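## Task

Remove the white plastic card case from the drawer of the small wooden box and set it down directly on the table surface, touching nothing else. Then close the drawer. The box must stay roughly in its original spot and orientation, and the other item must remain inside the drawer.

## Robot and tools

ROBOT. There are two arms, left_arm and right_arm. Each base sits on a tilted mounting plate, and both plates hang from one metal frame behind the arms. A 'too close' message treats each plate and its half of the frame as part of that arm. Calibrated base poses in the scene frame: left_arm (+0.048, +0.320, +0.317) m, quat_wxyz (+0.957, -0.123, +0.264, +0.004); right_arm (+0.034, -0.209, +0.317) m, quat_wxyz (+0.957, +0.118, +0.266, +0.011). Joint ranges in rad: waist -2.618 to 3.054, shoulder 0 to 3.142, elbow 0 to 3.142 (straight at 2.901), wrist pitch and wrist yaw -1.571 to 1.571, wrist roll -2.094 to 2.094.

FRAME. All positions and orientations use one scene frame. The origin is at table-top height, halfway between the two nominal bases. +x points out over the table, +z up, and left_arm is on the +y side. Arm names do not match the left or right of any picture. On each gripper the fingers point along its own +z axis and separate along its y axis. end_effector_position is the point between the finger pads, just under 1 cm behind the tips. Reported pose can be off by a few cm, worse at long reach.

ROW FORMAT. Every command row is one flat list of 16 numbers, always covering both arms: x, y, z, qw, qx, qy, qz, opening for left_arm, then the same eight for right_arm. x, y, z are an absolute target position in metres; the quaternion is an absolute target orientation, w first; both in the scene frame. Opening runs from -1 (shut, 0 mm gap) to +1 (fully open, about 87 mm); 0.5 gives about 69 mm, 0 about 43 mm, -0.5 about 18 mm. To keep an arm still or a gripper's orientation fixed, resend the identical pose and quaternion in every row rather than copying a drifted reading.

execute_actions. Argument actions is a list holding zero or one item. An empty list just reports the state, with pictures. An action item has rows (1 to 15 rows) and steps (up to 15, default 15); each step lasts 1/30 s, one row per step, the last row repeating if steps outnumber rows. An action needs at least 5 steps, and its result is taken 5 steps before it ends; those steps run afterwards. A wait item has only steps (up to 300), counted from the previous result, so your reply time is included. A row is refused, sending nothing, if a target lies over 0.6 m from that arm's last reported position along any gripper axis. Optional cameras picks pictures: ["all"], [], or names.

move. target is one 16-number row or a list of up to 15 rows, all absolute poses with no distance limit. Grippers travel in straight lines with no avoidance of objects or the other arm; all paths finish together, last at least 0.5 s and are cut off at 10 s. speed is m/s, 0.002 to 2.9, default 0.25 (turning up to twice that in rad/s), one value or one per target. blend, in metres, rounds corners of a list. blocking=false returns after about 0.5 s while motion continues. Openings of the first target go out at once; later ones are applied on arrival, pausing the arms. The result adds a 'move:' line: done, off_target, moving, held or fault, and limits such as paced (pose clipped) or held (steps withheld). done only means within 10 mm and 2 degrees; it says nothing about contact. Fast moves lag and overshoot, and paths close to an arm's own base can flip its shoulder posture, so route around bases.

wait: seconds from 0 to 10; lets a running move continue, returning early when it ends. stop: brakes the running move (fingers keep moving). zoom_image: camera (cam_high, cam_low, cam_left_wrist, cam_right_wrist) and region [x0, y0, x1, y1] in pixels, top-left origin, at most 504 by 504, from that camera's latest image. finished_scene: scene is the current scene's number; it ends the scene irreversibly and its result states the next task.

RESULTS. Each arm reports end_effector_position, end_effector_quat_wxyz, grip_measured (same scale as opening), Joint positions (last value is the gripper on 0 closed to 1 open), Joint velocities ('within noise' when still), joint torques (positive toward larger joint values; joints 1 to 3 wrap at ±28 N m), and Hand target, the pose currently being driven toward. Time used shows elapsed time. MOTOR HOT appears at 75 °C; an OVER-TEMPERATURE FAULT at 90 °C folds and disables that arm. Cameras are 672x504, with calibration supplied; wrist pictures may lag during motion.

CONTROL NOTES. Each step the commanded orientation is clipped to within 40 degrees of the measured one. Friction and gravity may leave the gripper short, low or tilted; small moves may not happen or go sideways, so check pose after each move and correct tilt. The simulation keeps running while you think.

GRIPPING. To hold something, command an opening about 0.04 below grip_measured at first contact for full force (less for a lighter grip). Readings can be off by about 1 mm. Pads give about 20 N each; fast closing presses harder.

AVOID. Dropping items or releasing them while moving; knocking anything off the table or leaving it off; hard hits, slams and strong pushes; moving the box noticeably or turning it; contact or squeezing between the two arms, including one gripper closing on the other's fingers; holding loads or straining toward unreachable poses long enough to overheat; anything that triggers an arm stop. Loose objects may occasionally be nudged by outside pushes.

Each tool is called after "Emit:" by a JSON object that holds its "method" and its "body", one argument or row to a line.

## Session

Emit:
{"method": "execute_actions", "body": {
  "actions": [],
  "cameras": ["all"]
}}

Emit:
{"method": "zoom_image", "body": {
  "camera": "cam_high",
  "region": [240, 270, 410, 370]
}}

Scene clock: 0.00 s of 6000.00 s.
left_arm: end_effector_position=(+0.3331, +0.1519, +0.2145) grip_measured=+1.000 end_effector_quat_wxyz=(+0.166, +0.205, +0.963, +0.049) | right_arm: end_effector_position=(+0.4711, -0.3406, +0.1768) grip_measured=+1.000 end_effector_quat_wxyz=(+0.220, -0.321, +0.921, -0.013)
Joint positions: left_arm=[-0.841 1.741 0.813 -0.119 -0.801 -0.148 1] | right_arm=[-0.308 1.585 1.037 -0.062 -0.175 -0.955 1]
Joint velocities: within noise
Joint torques (N m): no reading
Motor temperatures (°C): left_arm=[25 31 30 26 24 27 23] | right_arm=[25 28 26 27 27 28 27]
Heat: left arm: 31 °C; right arm: 28 °C.
Hand target: left_arm +0.3356, +0.1518, +0.2160; +0.169, +0.201, +0.964, +0.048 | right_arm +0.4792, -0.3429, +0.1849; +0.232, -0.321, +0.918, -0.021
camera_calibration:
cam_left_wrist: T_world_to_cam=[[-0.375837, -0.909949, -0.175329, 0.299036], [-0.827423, 0.244324, 0.505645, 0.154714], [-0.417274, 0.335111, -0.844739, 0.410246], [0, 0, 0, 1]] pos_world=[0.411588, 0.0968291, 0.32075]
cam_right_wrist: T_world_to_cam=[[0.600023, -0.781227, 0.172214, -0.58096], [-0.755106, -0.481995, 0.444405, 0.132697], [-0.264175, -0.396693, -0.879117, 0.281155], [0, 0, 0, 1]] pos_world=[0.523063, -0.27837, 0.288247]

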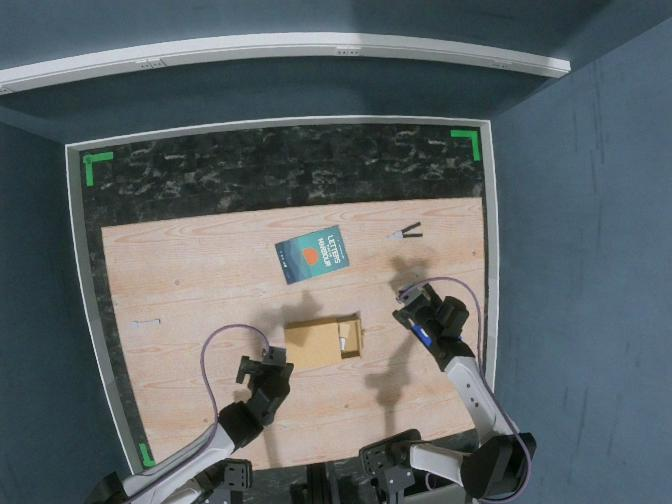

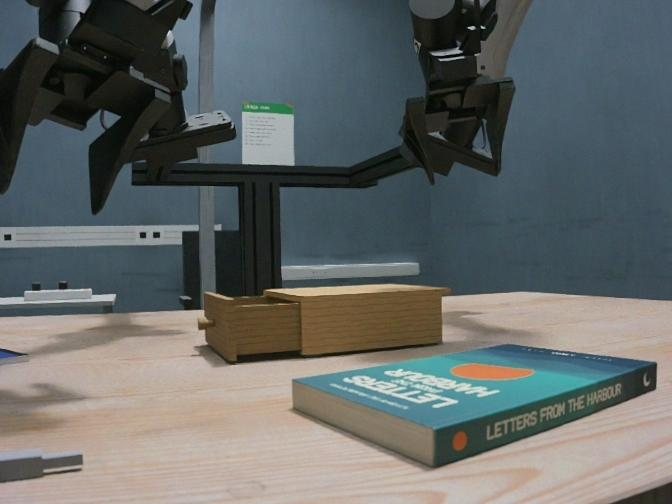

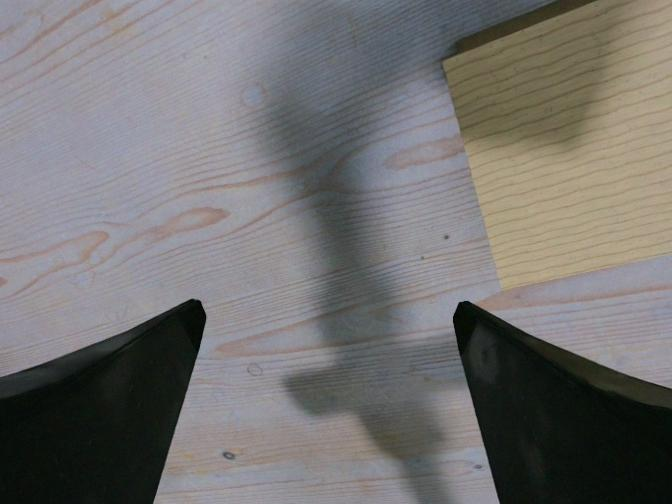

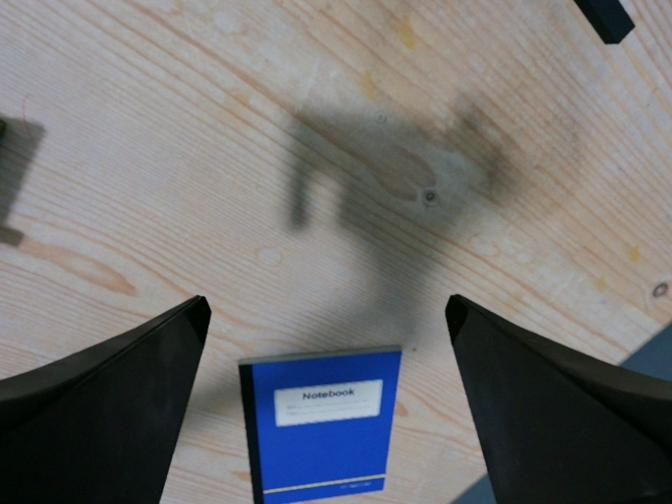

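Scaled by 2.965 from the camera's 672x504 image, which has a finer 960x720 frame.

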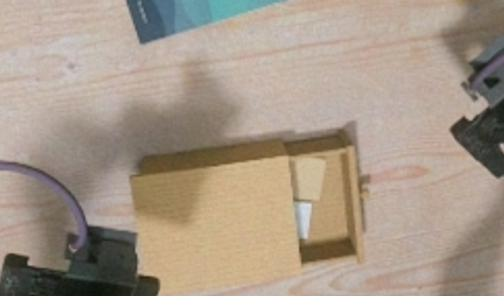

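Emit:
{"method": "zoom_image", "body": {
  "camera": "cam_high",
  "region": [320, 308, 370, 364]
}}

Emit:
{"method": "zoom_image", "body": {
  "camera": "cam_low",
  "region": [190, 270, 460, 380]
}}

Emit:
{"method": "zoom_image", "body": {
  "camera": "cam_high",
  "region": [360, 260, 480, 370]
}}

Scaled by 9.000 from the camera's 672x504 image, which has a finer 960x720 frame.

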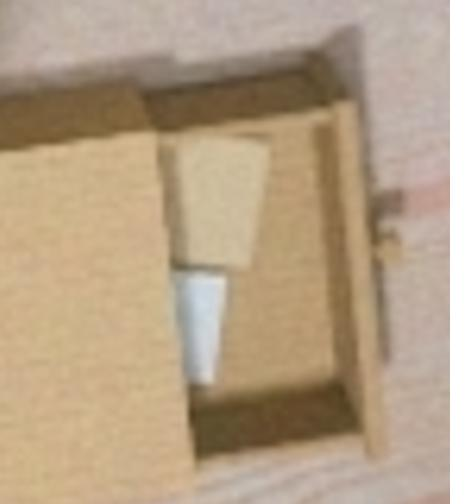

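Scaled by 1.867 from the camera's 672x504 image, which has a finer 960x720 frame.

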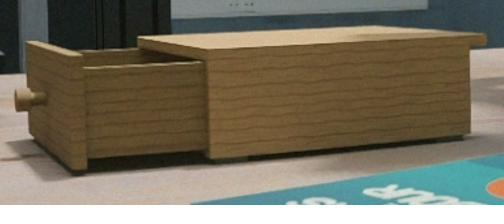

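Scaled by 4.200 from the camera's 672x504 image, which has a finer 960x720 frame.

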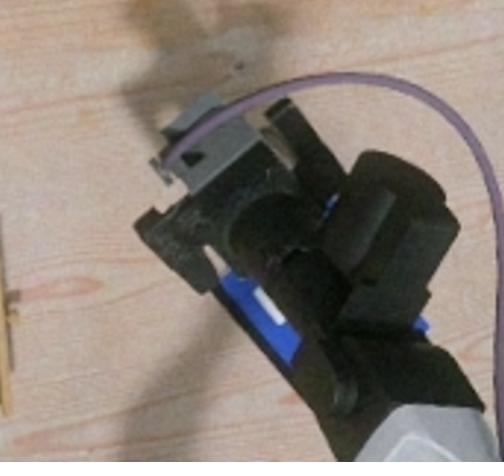

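Emit:
{"method": "move", "body": {
  "target": [
    [0.31, 0.155, 0.14, 0, -0.025, 0.9997, 0, -1, 0.348, -0.177, 0.10, 0, -0.025, 0.9997, 0, 0.1],
    [0.305, 0.140, 0.10, 0, -0.025, 0.9997, 0, -1, 0.348, -0.177, 0.060, 0, -0.025, 0.9997, 0, 0.1],
    [0.303, 0.130, 0.060, 0, -0.025, 0.9997, 0, -1, 0.3525, -0.261, 0.059, 0, -0.025, 0.9997, 0, 0.1],
    [0.303, 0.130, 0.057, 0, -0.025, 0.9997, 0, -1, 0.3525, -0.262, 0.059, 0, -0.025, 0.9997, 0, 0.1],
    [0.303, 0.130, 0.057, 0, -0.025, 0.9997, 0, -1, 0.350, -0.246, 0.098, 0, -0.025, 0.9997, 0, 0.1],
    [0.303, 0.130, 0.057, 0, -0.025, 0.9997, 0, -1, 0.305, -0.150, 0.112, 0, -0.025, 0.9997, 0, 0.1]
  ],
  "speed": [0.4, 0.2, 0.13, 0.005, 0.25, 0.3],
  "blend": [0.01, 0, 0, 0, 0.01, 0]
}}

Scene clock: 9.70 s of 6000.00 s.
left_arm: end_effector_position=(+0.3004, +0.1303, +0.0626) grip_measured=-0.993 end_effector_quat_wxyz=(+0.000, -0.021, +1.000, +0.004) | right_arm: end_effector_position=(+0.2934, -0.1497, +0.1094) grip_measured=+0.100 end_effector_quat_wxyz=(-0.020, -0.037, +0.999, +0.004)
Joint positions: left_arm=[-0.552 2.266 1.054 -0.007 -0.487 -0.498 0.004] | right_arm=[0.223 1.841 0.778 -0.06 0.331 0.099 0.55]
Joint velocities: within noise
Joint torques (N m): left_arm=[-4 -7.17 2.7 0.72 0.07 0.23] | right_arm=[3.56 -7.86 2.41 0.32 0.17 0.01]
Motor temperatures (°C): left_arm=[26 33 31 26 24 27 23] | right_arm=[25 29 27 27 27 28 27]
Heat: left arm: 33 °C; right arm: 29 °C.
Hand target: left_arm +0.3030, +0.1301, +0.0571; +0.000, -0.025, +1.000, +0.000 | right_arm +0.3049, -0.1500, +0.1121; +0.000, -0.025, +1.000, +0.000
Off the commanded pose: left_arm 0.006 m, 1 deg | right_arm 0.012 m, 3 deg.
Kept back: nothing.
move: off_target (right_arm)
camera_calibration:
cam_left_wrist: T_world_to_cam=[[0.0386353, -0.999061, -0.0196216, 0.11781], [-0.659338, -0.0402428, 0.750769, 0.180926], [-0.750853, -0.0160689, -0.660274, 0.409905], [0, 0, 0, 1]] pos_world=[0.422518, 0.131567, 0.137128]
cam_right_wrist: T_world_to_cam=[[0.0941449, -0.995477, -0.0127062, -0.177101], [-0.603167, -0.0671876, 0.79478, 0.0997298], [-0.792039, -0.0671605, -0.606765, 0.425219], [0, 0, 0, 1]] pos_world=[0.413617, -0.141041, 0.176494]

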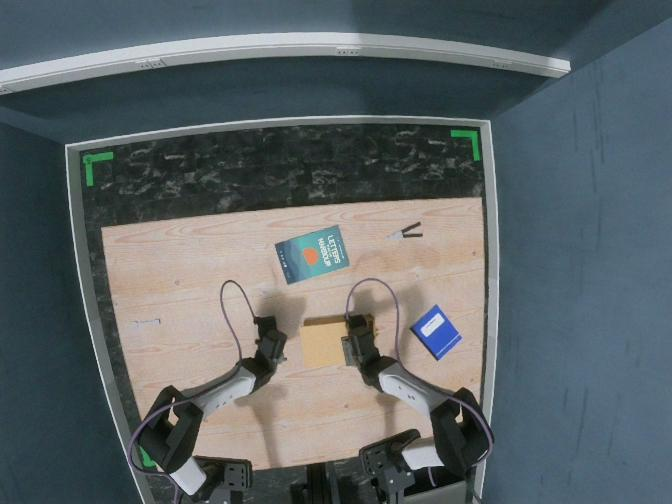

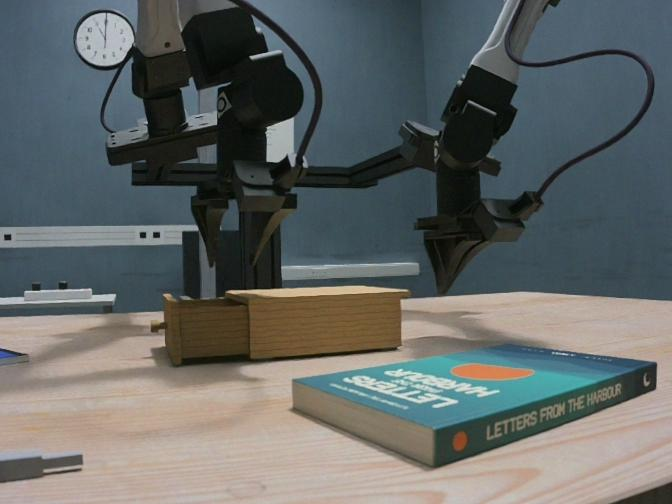

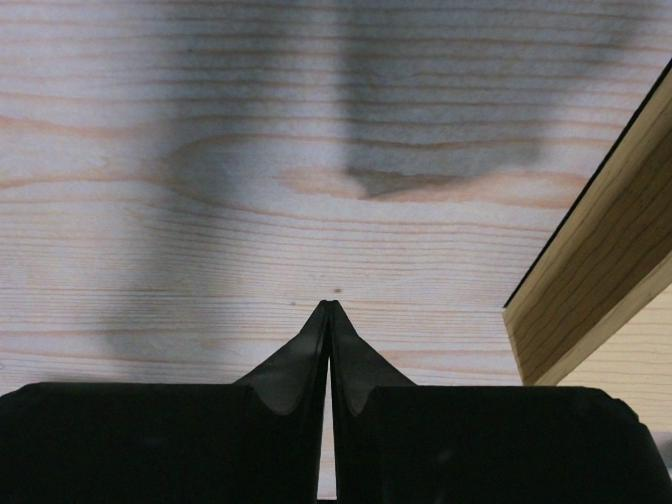

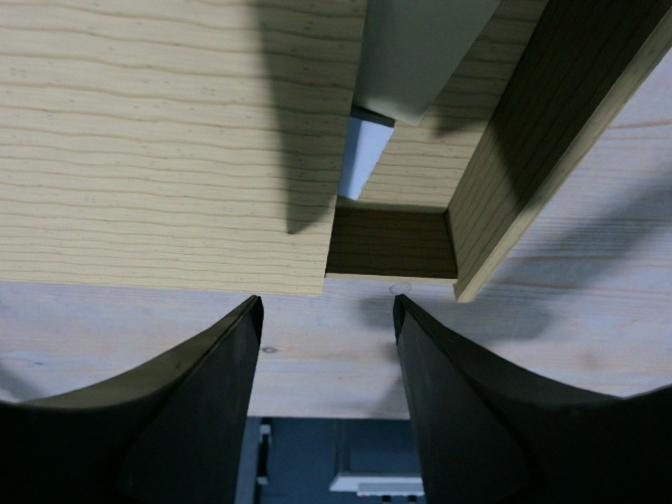

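Emit:
{"method": "move", "body": {
  "target": [
    [0.308, 0.10, 0.115, 0, -0.025, 0.9997, 0, -1, 0.329, -0.2435, 0.10, 0, 0.008, 0.99997, 0, 0.5],
    [0.315, -0.015, 0.102, 0, -0.025, 0.9997, 0, -1, 0.329, -0.2435, 0.052, 0, 0.008, 0.99997, 0, 0.5],
    [0.317, -0.018, 0.045, 0, -0.025, 0.9997, 0, -1, 0.329, -0.2475, 0.052, 0, 0.008, 0.99997, 0, 0.5],
    [0.317, 0.008, 0.042, 0, -0.025, 0.9997, 0, -1, 0.329, -0.330, 0.052, 0, 0.008, 0.99997, 0, 0.5]
  ],
  "speed": [0.35, 0.3, 0.11, 0.11],
  "blend": [0.015, 0, 0, 0]
}}

Scene clock: 16.97 s of 6000.00 s.
left_arm: end_effector_position=(+0.3135, -0.0225, +0.0734) grip_measured=-0.993 end_effector_quat_wxyz=(-0.010, -0.015, +0.999, -0.043) | right_arm: end_effector_position=(+0.3202, -0.3180, +0.0516) grip_measured=+0.500 end_effector_quat_wxyz=(-0.010, +0.011, +1.000, +0.016)
Joint positions: left_arm=[-0.788 2.573 1.634 -0.357 -0.471 -0.721 0.003] | right_arm=[-0.355 1.964 0.958 -0.006 0.019 -0.322 0.75]
Joint velocities: within noise
Joint torques (N m): left_arm=[-2.58 -7.64 1.51 1.03 -0.6 0.34] | right_arm=[-0.46 -8.03 3.71 0.21 0.11 -0.32]
Motor temperatures (°C): left_arm=[26 35 31 27 24 27 23] | right_arm=[25 30 27 27 27 28 27]
Heat: left arm: 35 °C; right arm: 30 °C.
Hand target: left_arm +0.3152, +0.0085, +0.0449; -0.002, -0.024, +1.000, +0.001 | right_arm +0.3288, -0.3300, +0.0524; +0.000, +0.008, +1.000, +0.000
Off the commanded pose: left_arm 0.044 m, 5 deg | right_arm 0.015 m, 2 deg.
Kept back: nothing.
move: off_target (left_arm, right_arm)
camera_calibration:
cam_left_wrist: T_world_to_cam=[[0.0270587, -0.996888, 0.0740479, -0.0383146], [-0.645307, 0.0391532, 0.762919, 0.171879], [-0.763444, -0.0684272, -0.642239, 0.425779], [0, 0, 0, 1]] pos_world=[0.43701, -0.0157901, 0.145159]
cam_right_wrist: T_world_to_cam=[[-0.00172101, -0.999432, -0.0336492, -0.317287], [-0.622235, -0.0252714, 0.782423, 0.170615], [-0.782829, 0.0222843, -0.621838, 0.426337], [0, 0, 0, 1]] pos_world=[0.439365, -0.322296, 0.120943]

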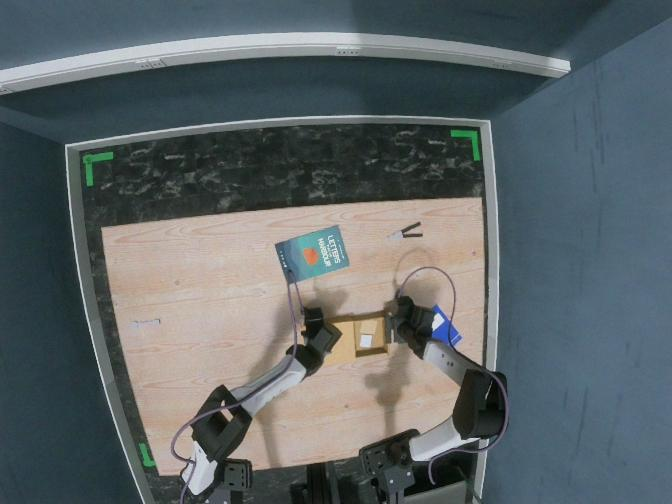

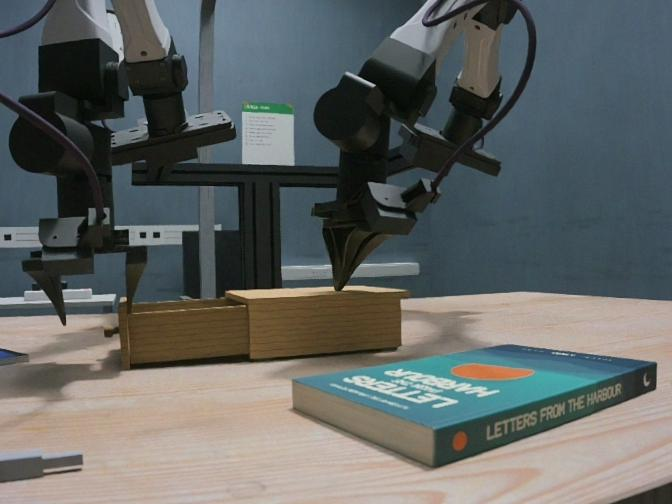

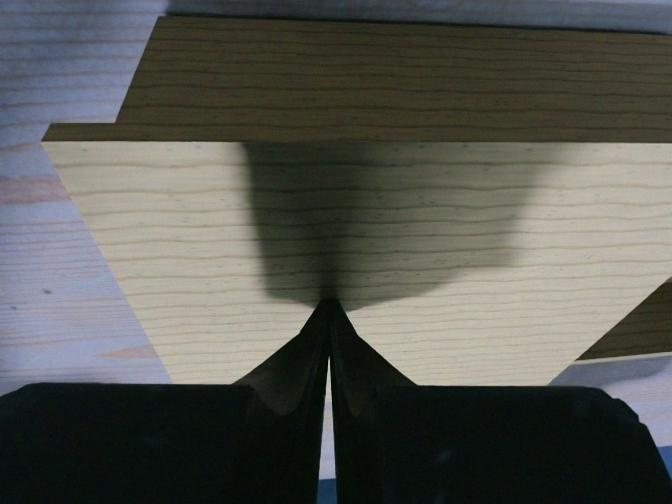

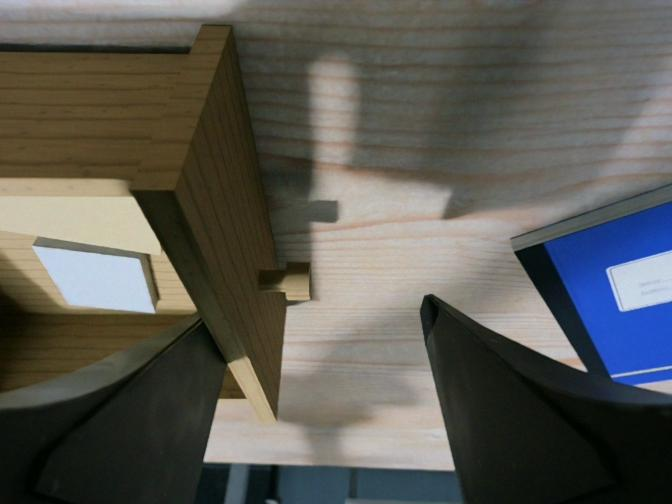

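Emit:
{"method": "move", "body": {
  "target": [
    [0.317, -0.010, 0.12, 0, -0.025, 0.9997, 0, -1, 0.329, -0.314, 0.098, 0, 0.008, 0.99997, 0, 0.5],
    [0.308, 0.10, 0.12, 0, -0.025, 0.9997, 0, -1, 0.314, -0.220, 0.112, 0, 0.095, 0.9955, 0, 0.5]
  ],
  "speed": [0.25, 0.35],
  "blend": [0.02, 0]
}}

Emit:
{"method": "zoom_image", "body": {
  "camera": "cam_high",
  "region": [290, 300, 420, 380]
}}

Scene clock: 20.60 s of 6000.00 s.
left_arm: end_effector_position=(+0.3000, +0.1009, +0.1150) grip_measured=-0.993 end_effector_quat_wxyz=(-0.011, -0.020, +1.000, +0.009) | right_arm: end_effector_position=(+0.2997, -0.2169, +0.1044) grip_measured=+0.500 end_effector_quat_wxyz=(-0.025, +0.086, +0.996, +0.006)
Joint positions: left_arm=[-0.682 2.182 1.132 -0.265 -0.524 -0.652 0.003] | right_arm=[-0.044 1.768 0.761 -0.059 0.199 0.1 0.75]
Joint velocities: within noise
Joint torques (N m): left_arm=[-5.49 -10.52 1.99 0.63 -0.02 0.2] | right_arm=[2.52 -9.68 2.17 0.2 0.12 -0.03]
Motor temperatures (°C): left_arm=[26 36 31 27 24 27 23] | right_arm=[25 31 27 27 27 28 27]
Heat: left arm: 36 °C; right arm: 31 °C.
Hand target: left_arm +0.3079, +0.1000, +0.1200; +0.000, -0.025, +1.000, +0.000 | right_arm +0.3137, -0.2200, +0.1118; +0.000, +0.095, +0.995, +0.000
Off the commanded pose: left_arm 0.009 m, 2 deg | right_arm 0.016 m, 3 deg.
Kept back: nothing.
move: off_target (right_arm)
camera_calibration:
cam_left_wrist: T_world_to_cam=[[0.0370859, -0.998853, -0.0303017, 0.0911905], [-0.642578, -0.0470586, 0.764774, 0.134199], [-0.765322, -0.0088911, -0.643586, 0.445403], [0, 0, 0, 1]] pos_world=[0.423728, 0.101361, 0.186787]
cam_right_wrist: T_world_to_cam=[[-0.150845, -0.988502, -0.0104328, -0.169881], [-0.593296, 0.082085, 0.800788, 0.131749], [-0.790725, 0.126985, -0.598856, 0.463565], [0, 0, 0, 1]] pos_world=[0.419093, -0.237608, 0.170334]

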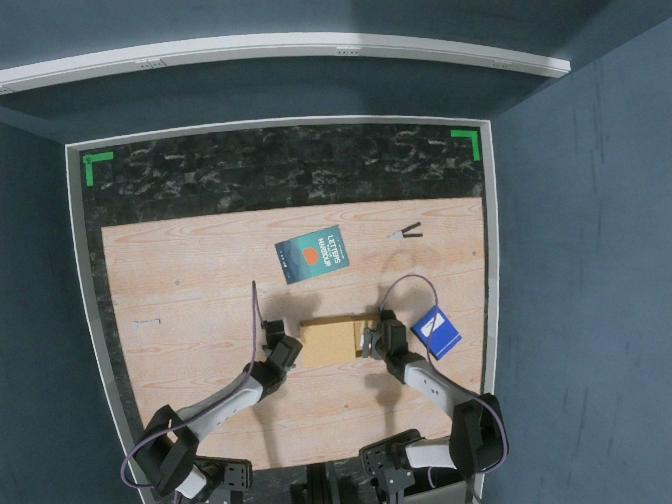

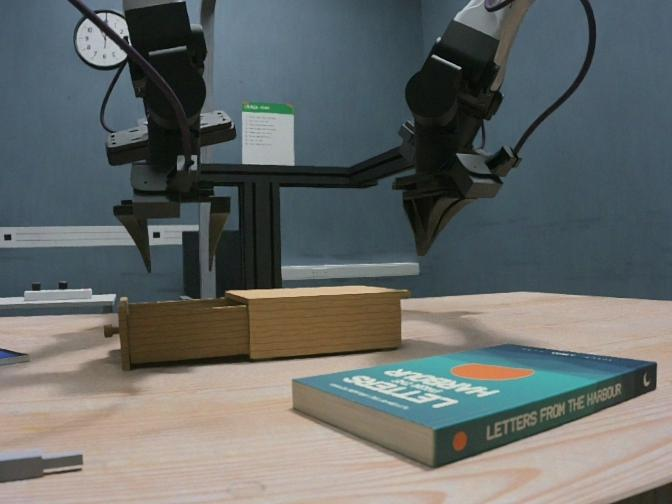

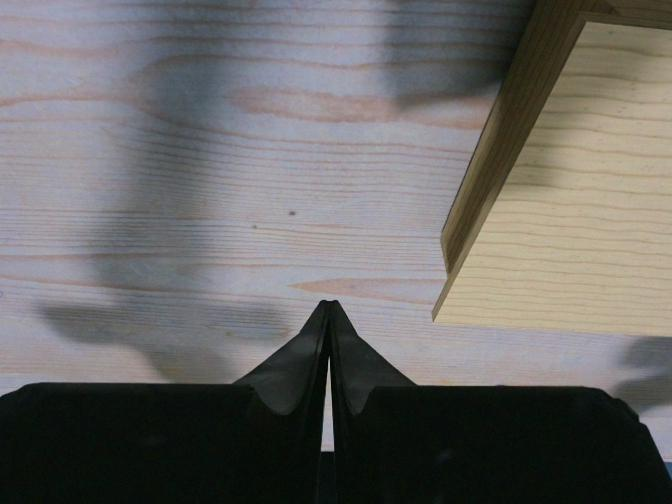

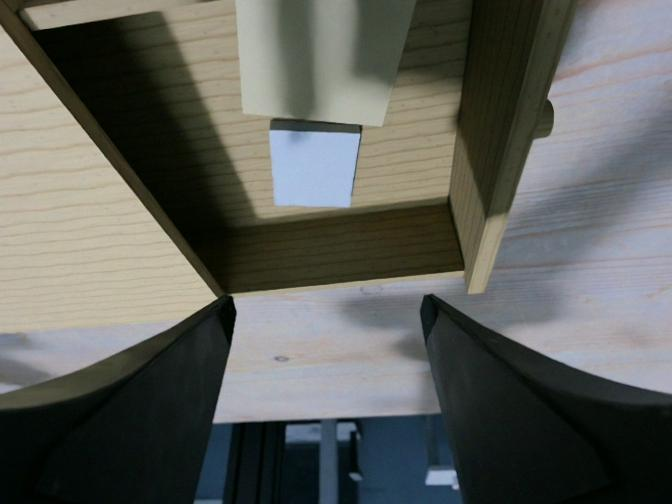

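Scaled by 3.877 from the camera's 672x504 image, which has a finer 960x720 frame.

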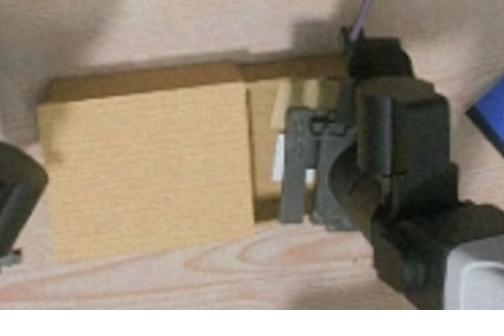

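Emit:
{"method": "move", "body": {
  "target": [
    [0.304, 0.098, 0.09, 0, -0.025, 0.9997, 0, -1, 0.304, -0.2115, 0.078, 0.0116, 0.1129, 0.9931, 0.0303, 0.1],
    [0.302, 0.092, 0.060, 0, -0.025, 0.9997, 0, -1, 0.304, -0.2115, 0.021, 0.0116, 0.1129, 0.9931, 0.0303, 0.1],
    [0.302, 0.092, 0.060, 0, -0.025, 0.9997, 0, -1, 0.304, -0.2115, 0.021, 0.0116, 0.1129, 0.9931, 0.0303, -0.35],
    [0.301, 0.075, 0.056, 0, -0.025, 0.9997, 0, -1, 0.306, -0.214, 0.125, 0.0116, 0.1129, 0.9931, 0.0303, -0.35]
  ],
  "speed": [0.2, 0.13, 0.2, 0.2]
}}

Scene clock: 26.60 s of 6000.00 s.
left_arm: end_effector_position=(+0.3047, +0.0785, +0.0583) grip_measured=-0.993 end_effector_quat_wxyz=(+0.004, -0.027, +1.000, +0.000) | right_arm: end_effector_position=(+0.3010, -0.2136, +0.1184) grip_measured=-0.078 end_effector_quat_wxyz=(+0.001, +0.110, +0.993, +0.034)
Joint positions: left_arm=[-0.646 2.387 1.236 -0.104 -0.516 -0.607 0.003] | right_arm=[-0.062 1.677 0.693 -0.025 0.134 0.123 0.461]
Joint velocities: within noise
Joint torques (N m): left_arm=[-6.71 -7.66 3.32 0.5 -0.01 0.08] | right_arm=[2.76 -8.84 1.84 0.18 0.08 -0.03]
Motor temperatures (°C): left_arm=[27 38 31 26 24 27 23] | right_arm=[25 32 26 27 27 28 27]
Heat: left arm: 38 °C; right arm: 32 °C.
Hand target: left_arm +0.3011, +0.0750, +0.0561; +0.000, -0.025, +1.000, +0.000 | right_arm +0.3059, -0.2140, +0.1247; +0.012, +0.113, +0.993, +0.031
Off the commanded pose: left_arm 0.006 m, 0 deg | right_arm 0.008 m, 1 deg.
Kept back: nothing.
move: done
camera_calibration:
cam_left_wrist: T_world_to_cam=[[0.0510767, -0.998625, -0.0117704, 0.0615814], [-0.665153, -0.0428073, 0.745479, 0.187242], [-0.744958, -0.0302475, -0.666425, 0.409063], [0, 0, 0, 1]] pos_world=[0.426134, 0.0818852, 0.133749]
cam_right_wrist: T_world_to_cam=[[-0.198249, -0.977672, -0.0696783, -0.14267], [-0.633282, 0.0735071, 0.770422, 0.134883], [-0.748098, 0.196861, -0.633715, 0.47874], [0, 0, 0, 1]] pos_world=[0.415279, -0.243644, 0.189527]

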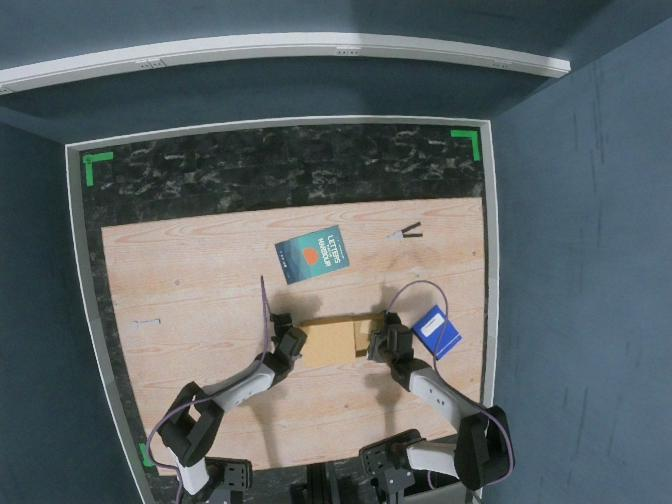

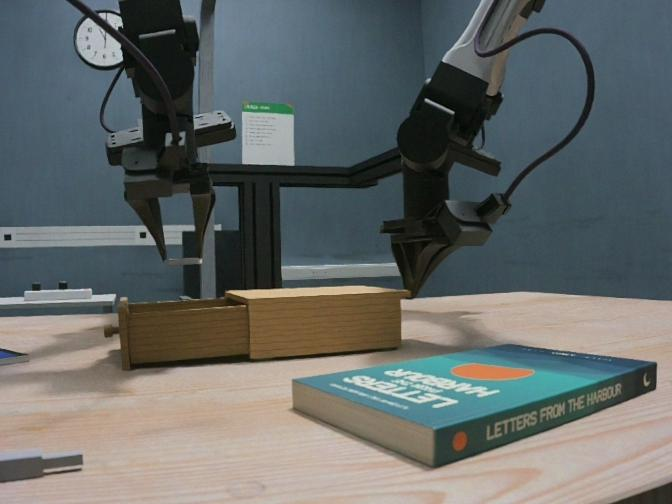

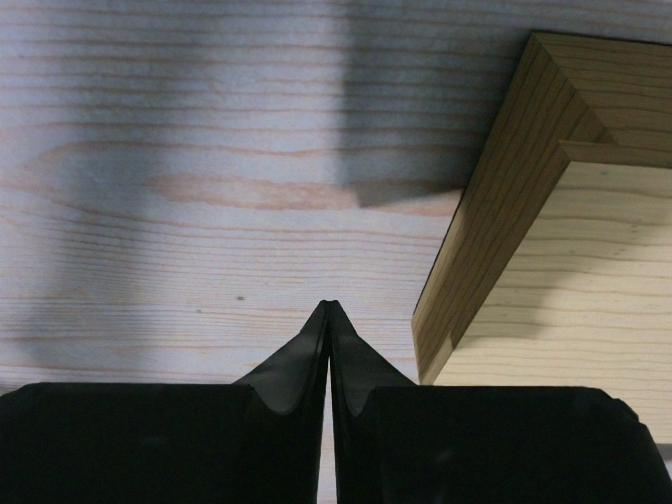

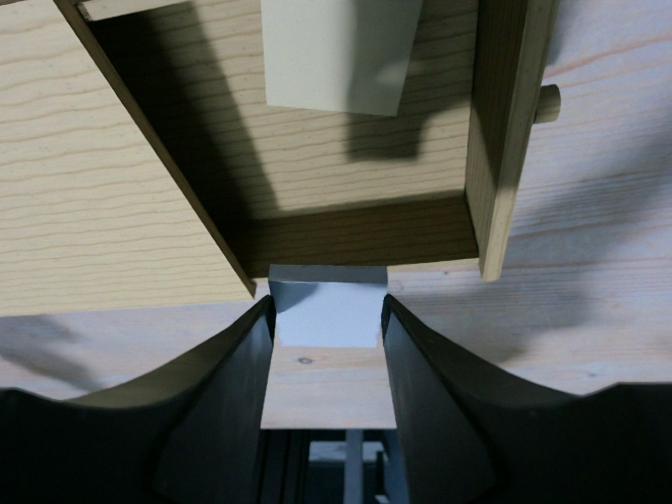

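Emit:
{"method": "move", "body": {
  "target": [
    [0.301, 0.074, 0.056, 0, -0.025, 0.9997, 0, -1, 0.440, -0.320, 0.118, 0.0116, 0.1129, 0.9931, 0.0303, -0.35],
    [0.301, 0.074, 0.056, 0, -0.025, 0.9997, 0, -1, 0.442, -0.325, 0.045, 0.0116, 0.1129, 0.9931, 0.0303, -0.35],
    [0.301, 0.074, 0.056, 0, -0.025, 0.9997, 0, -1, 0.442, -0.325, 0.0145, 0.0116, 0.1129, 0.9931, 0.0303, -0.35],
    [0.301, 0.074, 0.056, 0, -0.025, 0.9997, 0, -1, 0.442, -0.325, 0.0145, 0.0116, 0.1129, 0.9931, 0.0303, 0.2],
    [0.301, 0.074, 0.056, 0, -0.025, 0.9997, 0, -1, 0.442, -0.325, 0.085, 0.0116, 0.1129, 0.9931, 0.0303, 0.2],
    [0.301, 0.074, 0.056, 0, -0.025, 0.9997, 0, -1, 0.331, -0.340, 0.085, 0, 0, 0.9914, 0.1305, -1]
  ],
  "speed": [0.35, 0.25, 0.07, 0.2, 0.25, 0.35],
  "blend": [0.02, 0, 0, 0, 0.015, 0]
}}

Scene clock: 32.93 s of 6000.00 s.
left_arm: end_effector_position=(+0.3041, +0.0789, +0.0584) grip_measured=-0.993 end_effector_quat_wxyz=(+0.003, -0.027, +1.000, +0.000) | right_arm: end_effector_position=(+0.3126, -0.3319, +0.0761) grip_measured=-0.973 end_effector_quat_wxyz=(-0.033, +0.008, +0.990, +0.139)
Joint positions: left_arm=[-0.646 2.387 1.236 -0.107 -0.516 -0.609 0.003] | right_arm=[-0.504 1.947 1.09 -0.311 -0.26 -0.481 0.013]
Joint velocities: within noise
Joint torques (N m): left_arm=[-6.89 -7.49 3.59 0.47 -0.02 0.07] | right_arm=[-0.64 -11.36 2.97 0.01 -0.31 -0.32]
Motor temperatures (°C): left_arm=[27 40 31 26 24 27 23] | right_arm=[25 33 27 27 27 28 27]
Heat: left arm: 40 °C; right arm: 33 °C.
Hand target: left_arm +0.3009, +0.0741, +0.0561; +0.000, -0.025, +1.000, +0.000 | right_arm +0.3306, -0.3399, +0.0851; -0.001, +0.000, +0.991, +0.130
Off the commanded pose: left_arm 0.006 m, 0 deg | right_arm 0.022 m, 4 deg.
Kept back: nothing.
move: off_target (right_arm); target 6's new opening was sent with right_arm's hand 0.022 m and 4 deg from that target
camera_calibration:
cam_left_wrist: T_world_to_cam=[[0.051869, -0.998565, -0.013288, 0.0617609], [-0.663371, -0.0443978, 0.746972, 0.186242], [-0.746491, -0.0299298, -0.664722, 0.409104], [0, 0, 0, 1]] pos_world=[0.425737, 0.0821854, 0.133644]
cam_right_wrist: T_world_to_cam=[[-0.00475407, -0.960649, -0.277724, -0.297961], [-0.589178, -0.221712, 0.77699, 0.0711156], [-0.807989, 0.167323, -0.564939, 0.487546], [0, 0, 0, 1]] pos_world=[0.434415, -0.352046, 0.137427]

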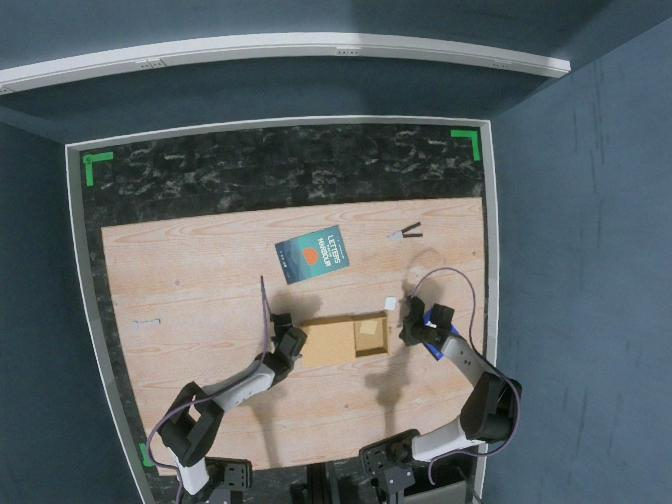

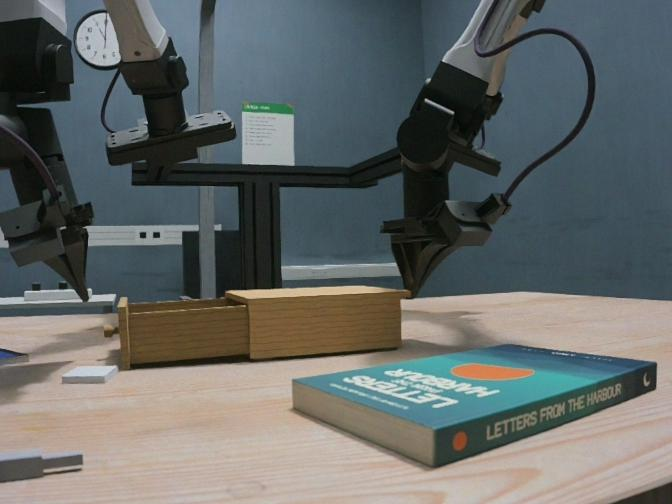

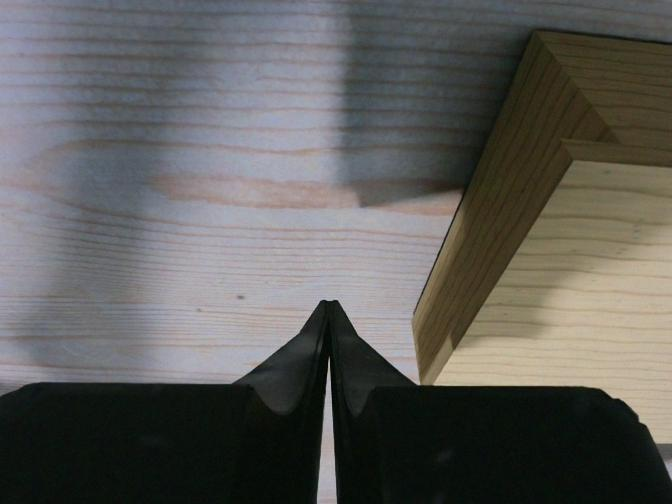

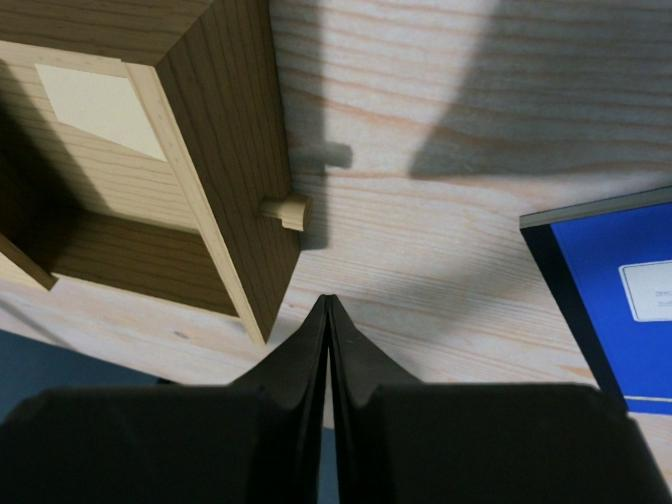

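Emit:
{"method": "move", "body": {
  "target": [
    [0.301, 0.074, 0.056, 0, -0.025, 0.9997, 0, -1, 0.337, -0.345, 0.044, 0, 0, 0.9914, 0.1305, -1],
    [0.301, 0.074, 0.056, 0, -0.025, 0.9997, 0, -1, 0.336, -0.165, 0.044, 0, 0, 0.9914, 0.1305, -1]
  ],
  "speed": [0.2, 0.14]
}}

Scene clock: 35.47 s of 6000.00 s.
left_arm: end_effector_position=(+0.2940, +0.0962, +0.0594) grip_measured=-0.993 end_effector_quat_wxyz=(-0.011, -0.006, +0.999, +0.037) | right_arm: end_effector_position=(+0.3356, -0.1829, +0.0472) grip_measured=-0.974 end_effector_quat_wxyz=(-0.006, -0.009, +0.995, +0.102)
Joint positions: left_arm=[-0.646 2.39 1.236 -0.179 -0.563 -0.605 0.003] | right_arm=[-0.047 2.043 0.966 0.032 0.007 -0.098 0.013]
Joint velocities: within noise
Joint torques (N m): left_arm=[-6.83 -8.03 3.29 1.1 0.39 0.03] | right_arm=[4.18 -5.82 1.39 0.44 -0.6 0.11]
Motor temperatures (°C): left_arm=[28 40 31 26 24 27 23] | right_arm=[25 33 27 27 27 28 27]
Heat: left arm: 40 °C; right arm: 33 °C.
Hand target: left_arm +0.3013, +0.0747, +0.0576; +0.000, -0.024, +1.000, +0.000 | right_arm +0.3356, -0.1655, +0.0449; -0.001, -0.001, +0.991, +0.130
Off the commanded pose: left_arm 0.024 m, 5 deg | right_arm 0.018 m, 4 deg.
Kept back: nothing.
move: off_target (left_arm, right_arm)
camera_calibration:
cam_left_wrist: T_world_to_cam=[[0.0084755, -0.996134, -0.0874351, 0.0965551], [-0.643191, -0.0723809, 0.762277, 0.175457], [-0.765659, 0.0497767, -0.641318, 0.399325], [0, 0, 0, 1]] pos_world=[0.417781, 0.0890045, 0.13079]
cam_right_wrist: T_world_to_cam=[[0.0366162, -0.978125, -0.204768, -0.183243], [-0.627417, -0.181988, 0.757119, 0.161298], [-0.777822, 0.100752, -0.620356, 0.445233], [0, 0, 0, 1]] pos_world=[0.454223, -0.194739, 0.116558]

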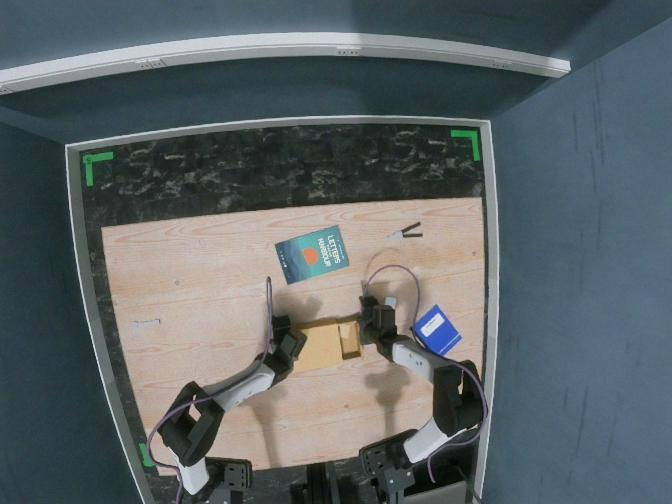

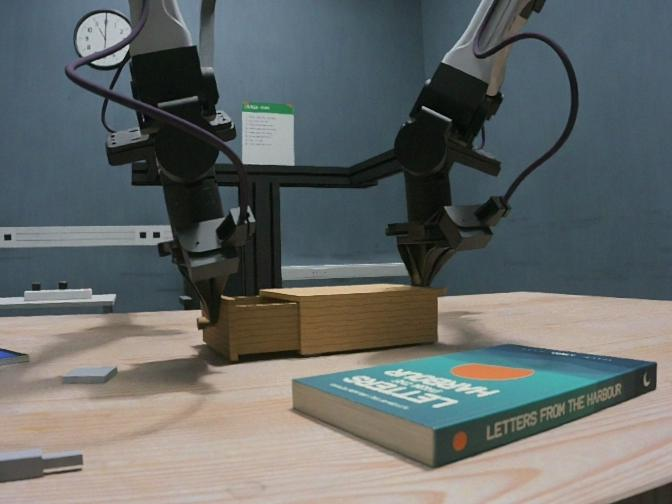

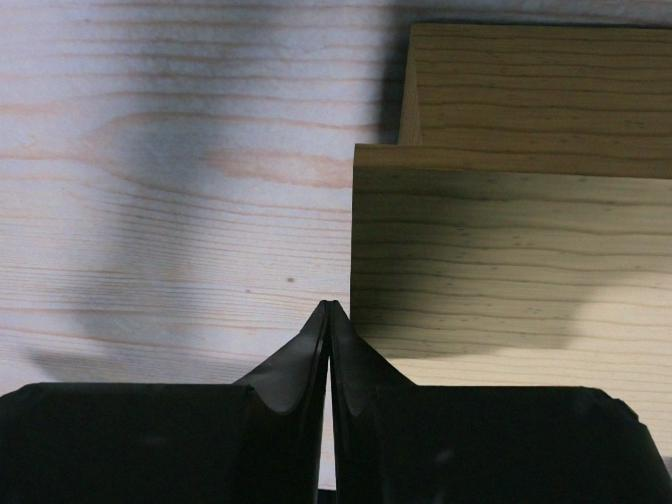

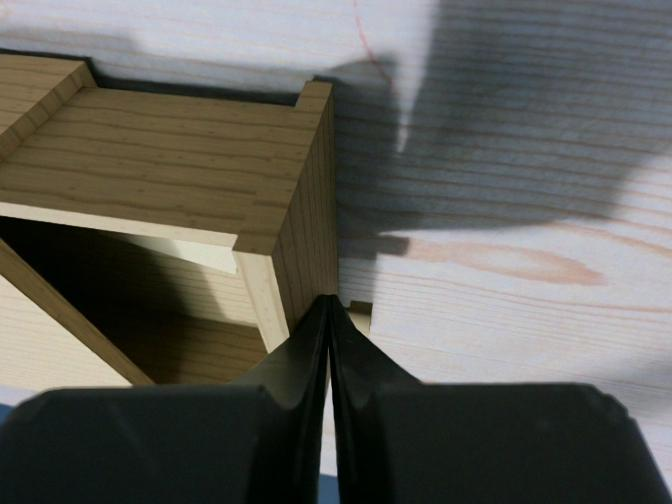

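Emit:
{"method": "zoom_image", "body": {
  "camera": "cam_high",
  "region": [240, 270, 410, 370]
}}

Scaled by 2.965 from the camera's 672x504 image, which has a finer 960x720 frame.

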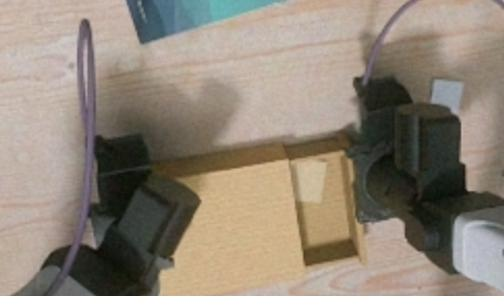

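Emit:
{"method": "move", "body": {
  "target": [
    [0.303, 0.073, 0.056, 0, -0.025, 0.9997, 0, -1, 0.335, -0.088, 0.044, 0, 0, 0.9914, 0.1305, -1]
  ],
  "speed": [0.1]
}}

Emit:
{"method": "zoom_image", "body": {
  "camera": "cam_high",
  "region": [240, 270, 410, 370]
}}

Scene clock: 37.70 s of 6000.00 s.
left_arm: end_effector_position=(+0.2939, +0.0963, +0.0594) grip_measured=-0.993 end_effector_quat_wxyz=(-0.011, -0.006, +0.999, +0.038) | right_arm: end_effector_position=(+0.3319, -0.1236, +0.0453) grip_measured=-0.974 end_effector_quat_wxyz=(-0.009, -0.007, +0.997, +0.079)
Joint positions: left_arm=[-0.646 2.39 1.236 -0.18 -0.563 -0.605 0.003] | right_arm=[0.138 2.113 0.991 0.059 0.145 0.067 0.013]
Joint velocities: within noise
Joint torques (N m): left_arm=[-6.79 -7.88 4.1 1.03 0.4 0.04] | right_arm=[7.75 -5.39 2.81 0.54 -0.89 0.32]
Motor temperatures (°C): left_arm=[28 40 31 26 24 27 23] | right_arm=[25 33 26 27 27 28 27]
Heat: left arm: 40 °C; right arm: 33 °C.
Hand target: left_arm +0.3033, +0.0737, +0.0578; +0.000, -0.024, +1.000, +0.000 | right_arm +0.3341, -0.0897, +0.0465; -0.002, -0.001, +0.992, +0.130
Off the commanded pose: left_arm 0.025 m, 5 deg | right_arm 0.036 m, 6 deg.
Kept back: nothing.
move: off_target (left_arm, right_arm)
camera_calibration:
cam_left_wrist: T_world_to_cam=[[0.00804326, -0.99611, -0.0877517, 0.0967751], [-0.642838, -0.0723694, 0.762576, 0.175206], [-0.76596, 0.0502765, -0.640919, 0.399277], [0, 0, 0, 1]] pos_world=[0.417681, 0.089004, 0.130788]
cam_right_wrist: T_world_to_cam=[[0.0338139, -0.986539, -0.159993, -0.127627], [-0.623441, -0.145941, 0.768129, 0.173827], [-0.781139, 0.0737726, -0.619983, 0.433], [0, 0, 0, 1]] pos_world=[0.450919, -0.132484, 0.114512]

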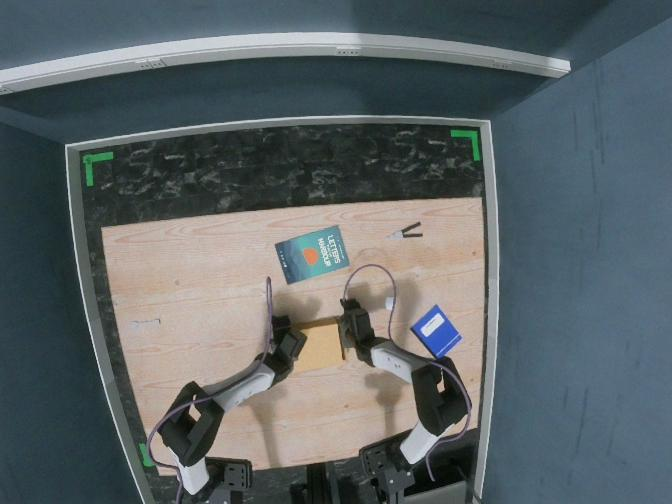

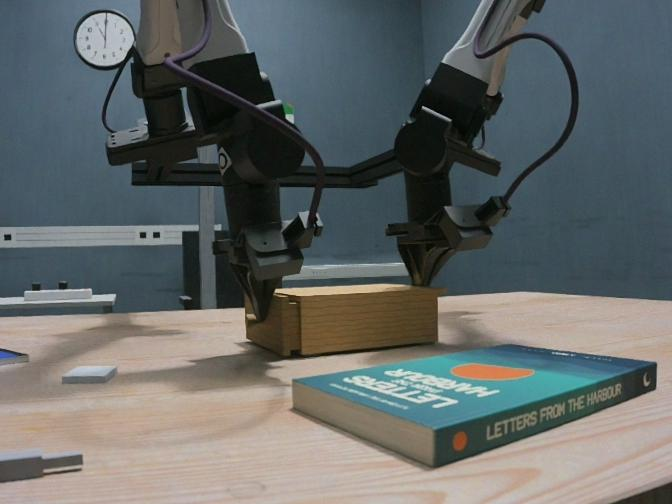

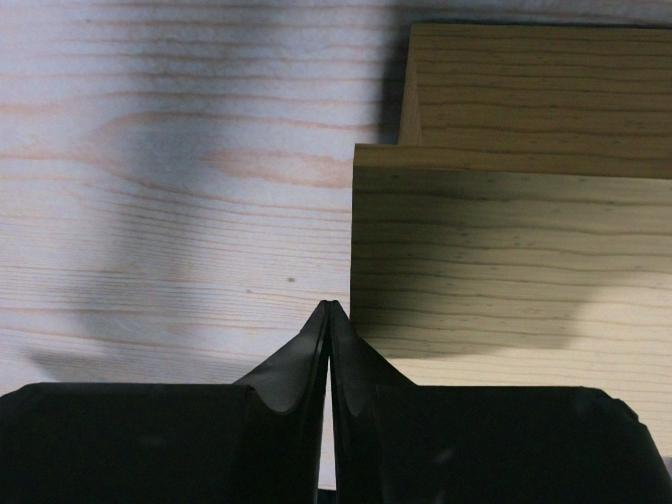

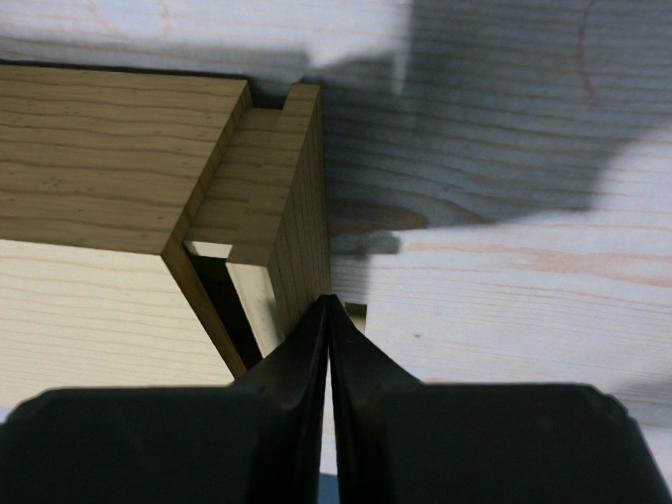

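Scaled by 2.965 from the camera's 672x504 image, which has a finer 960x720 frame.

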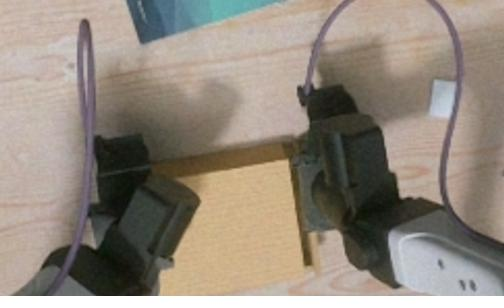

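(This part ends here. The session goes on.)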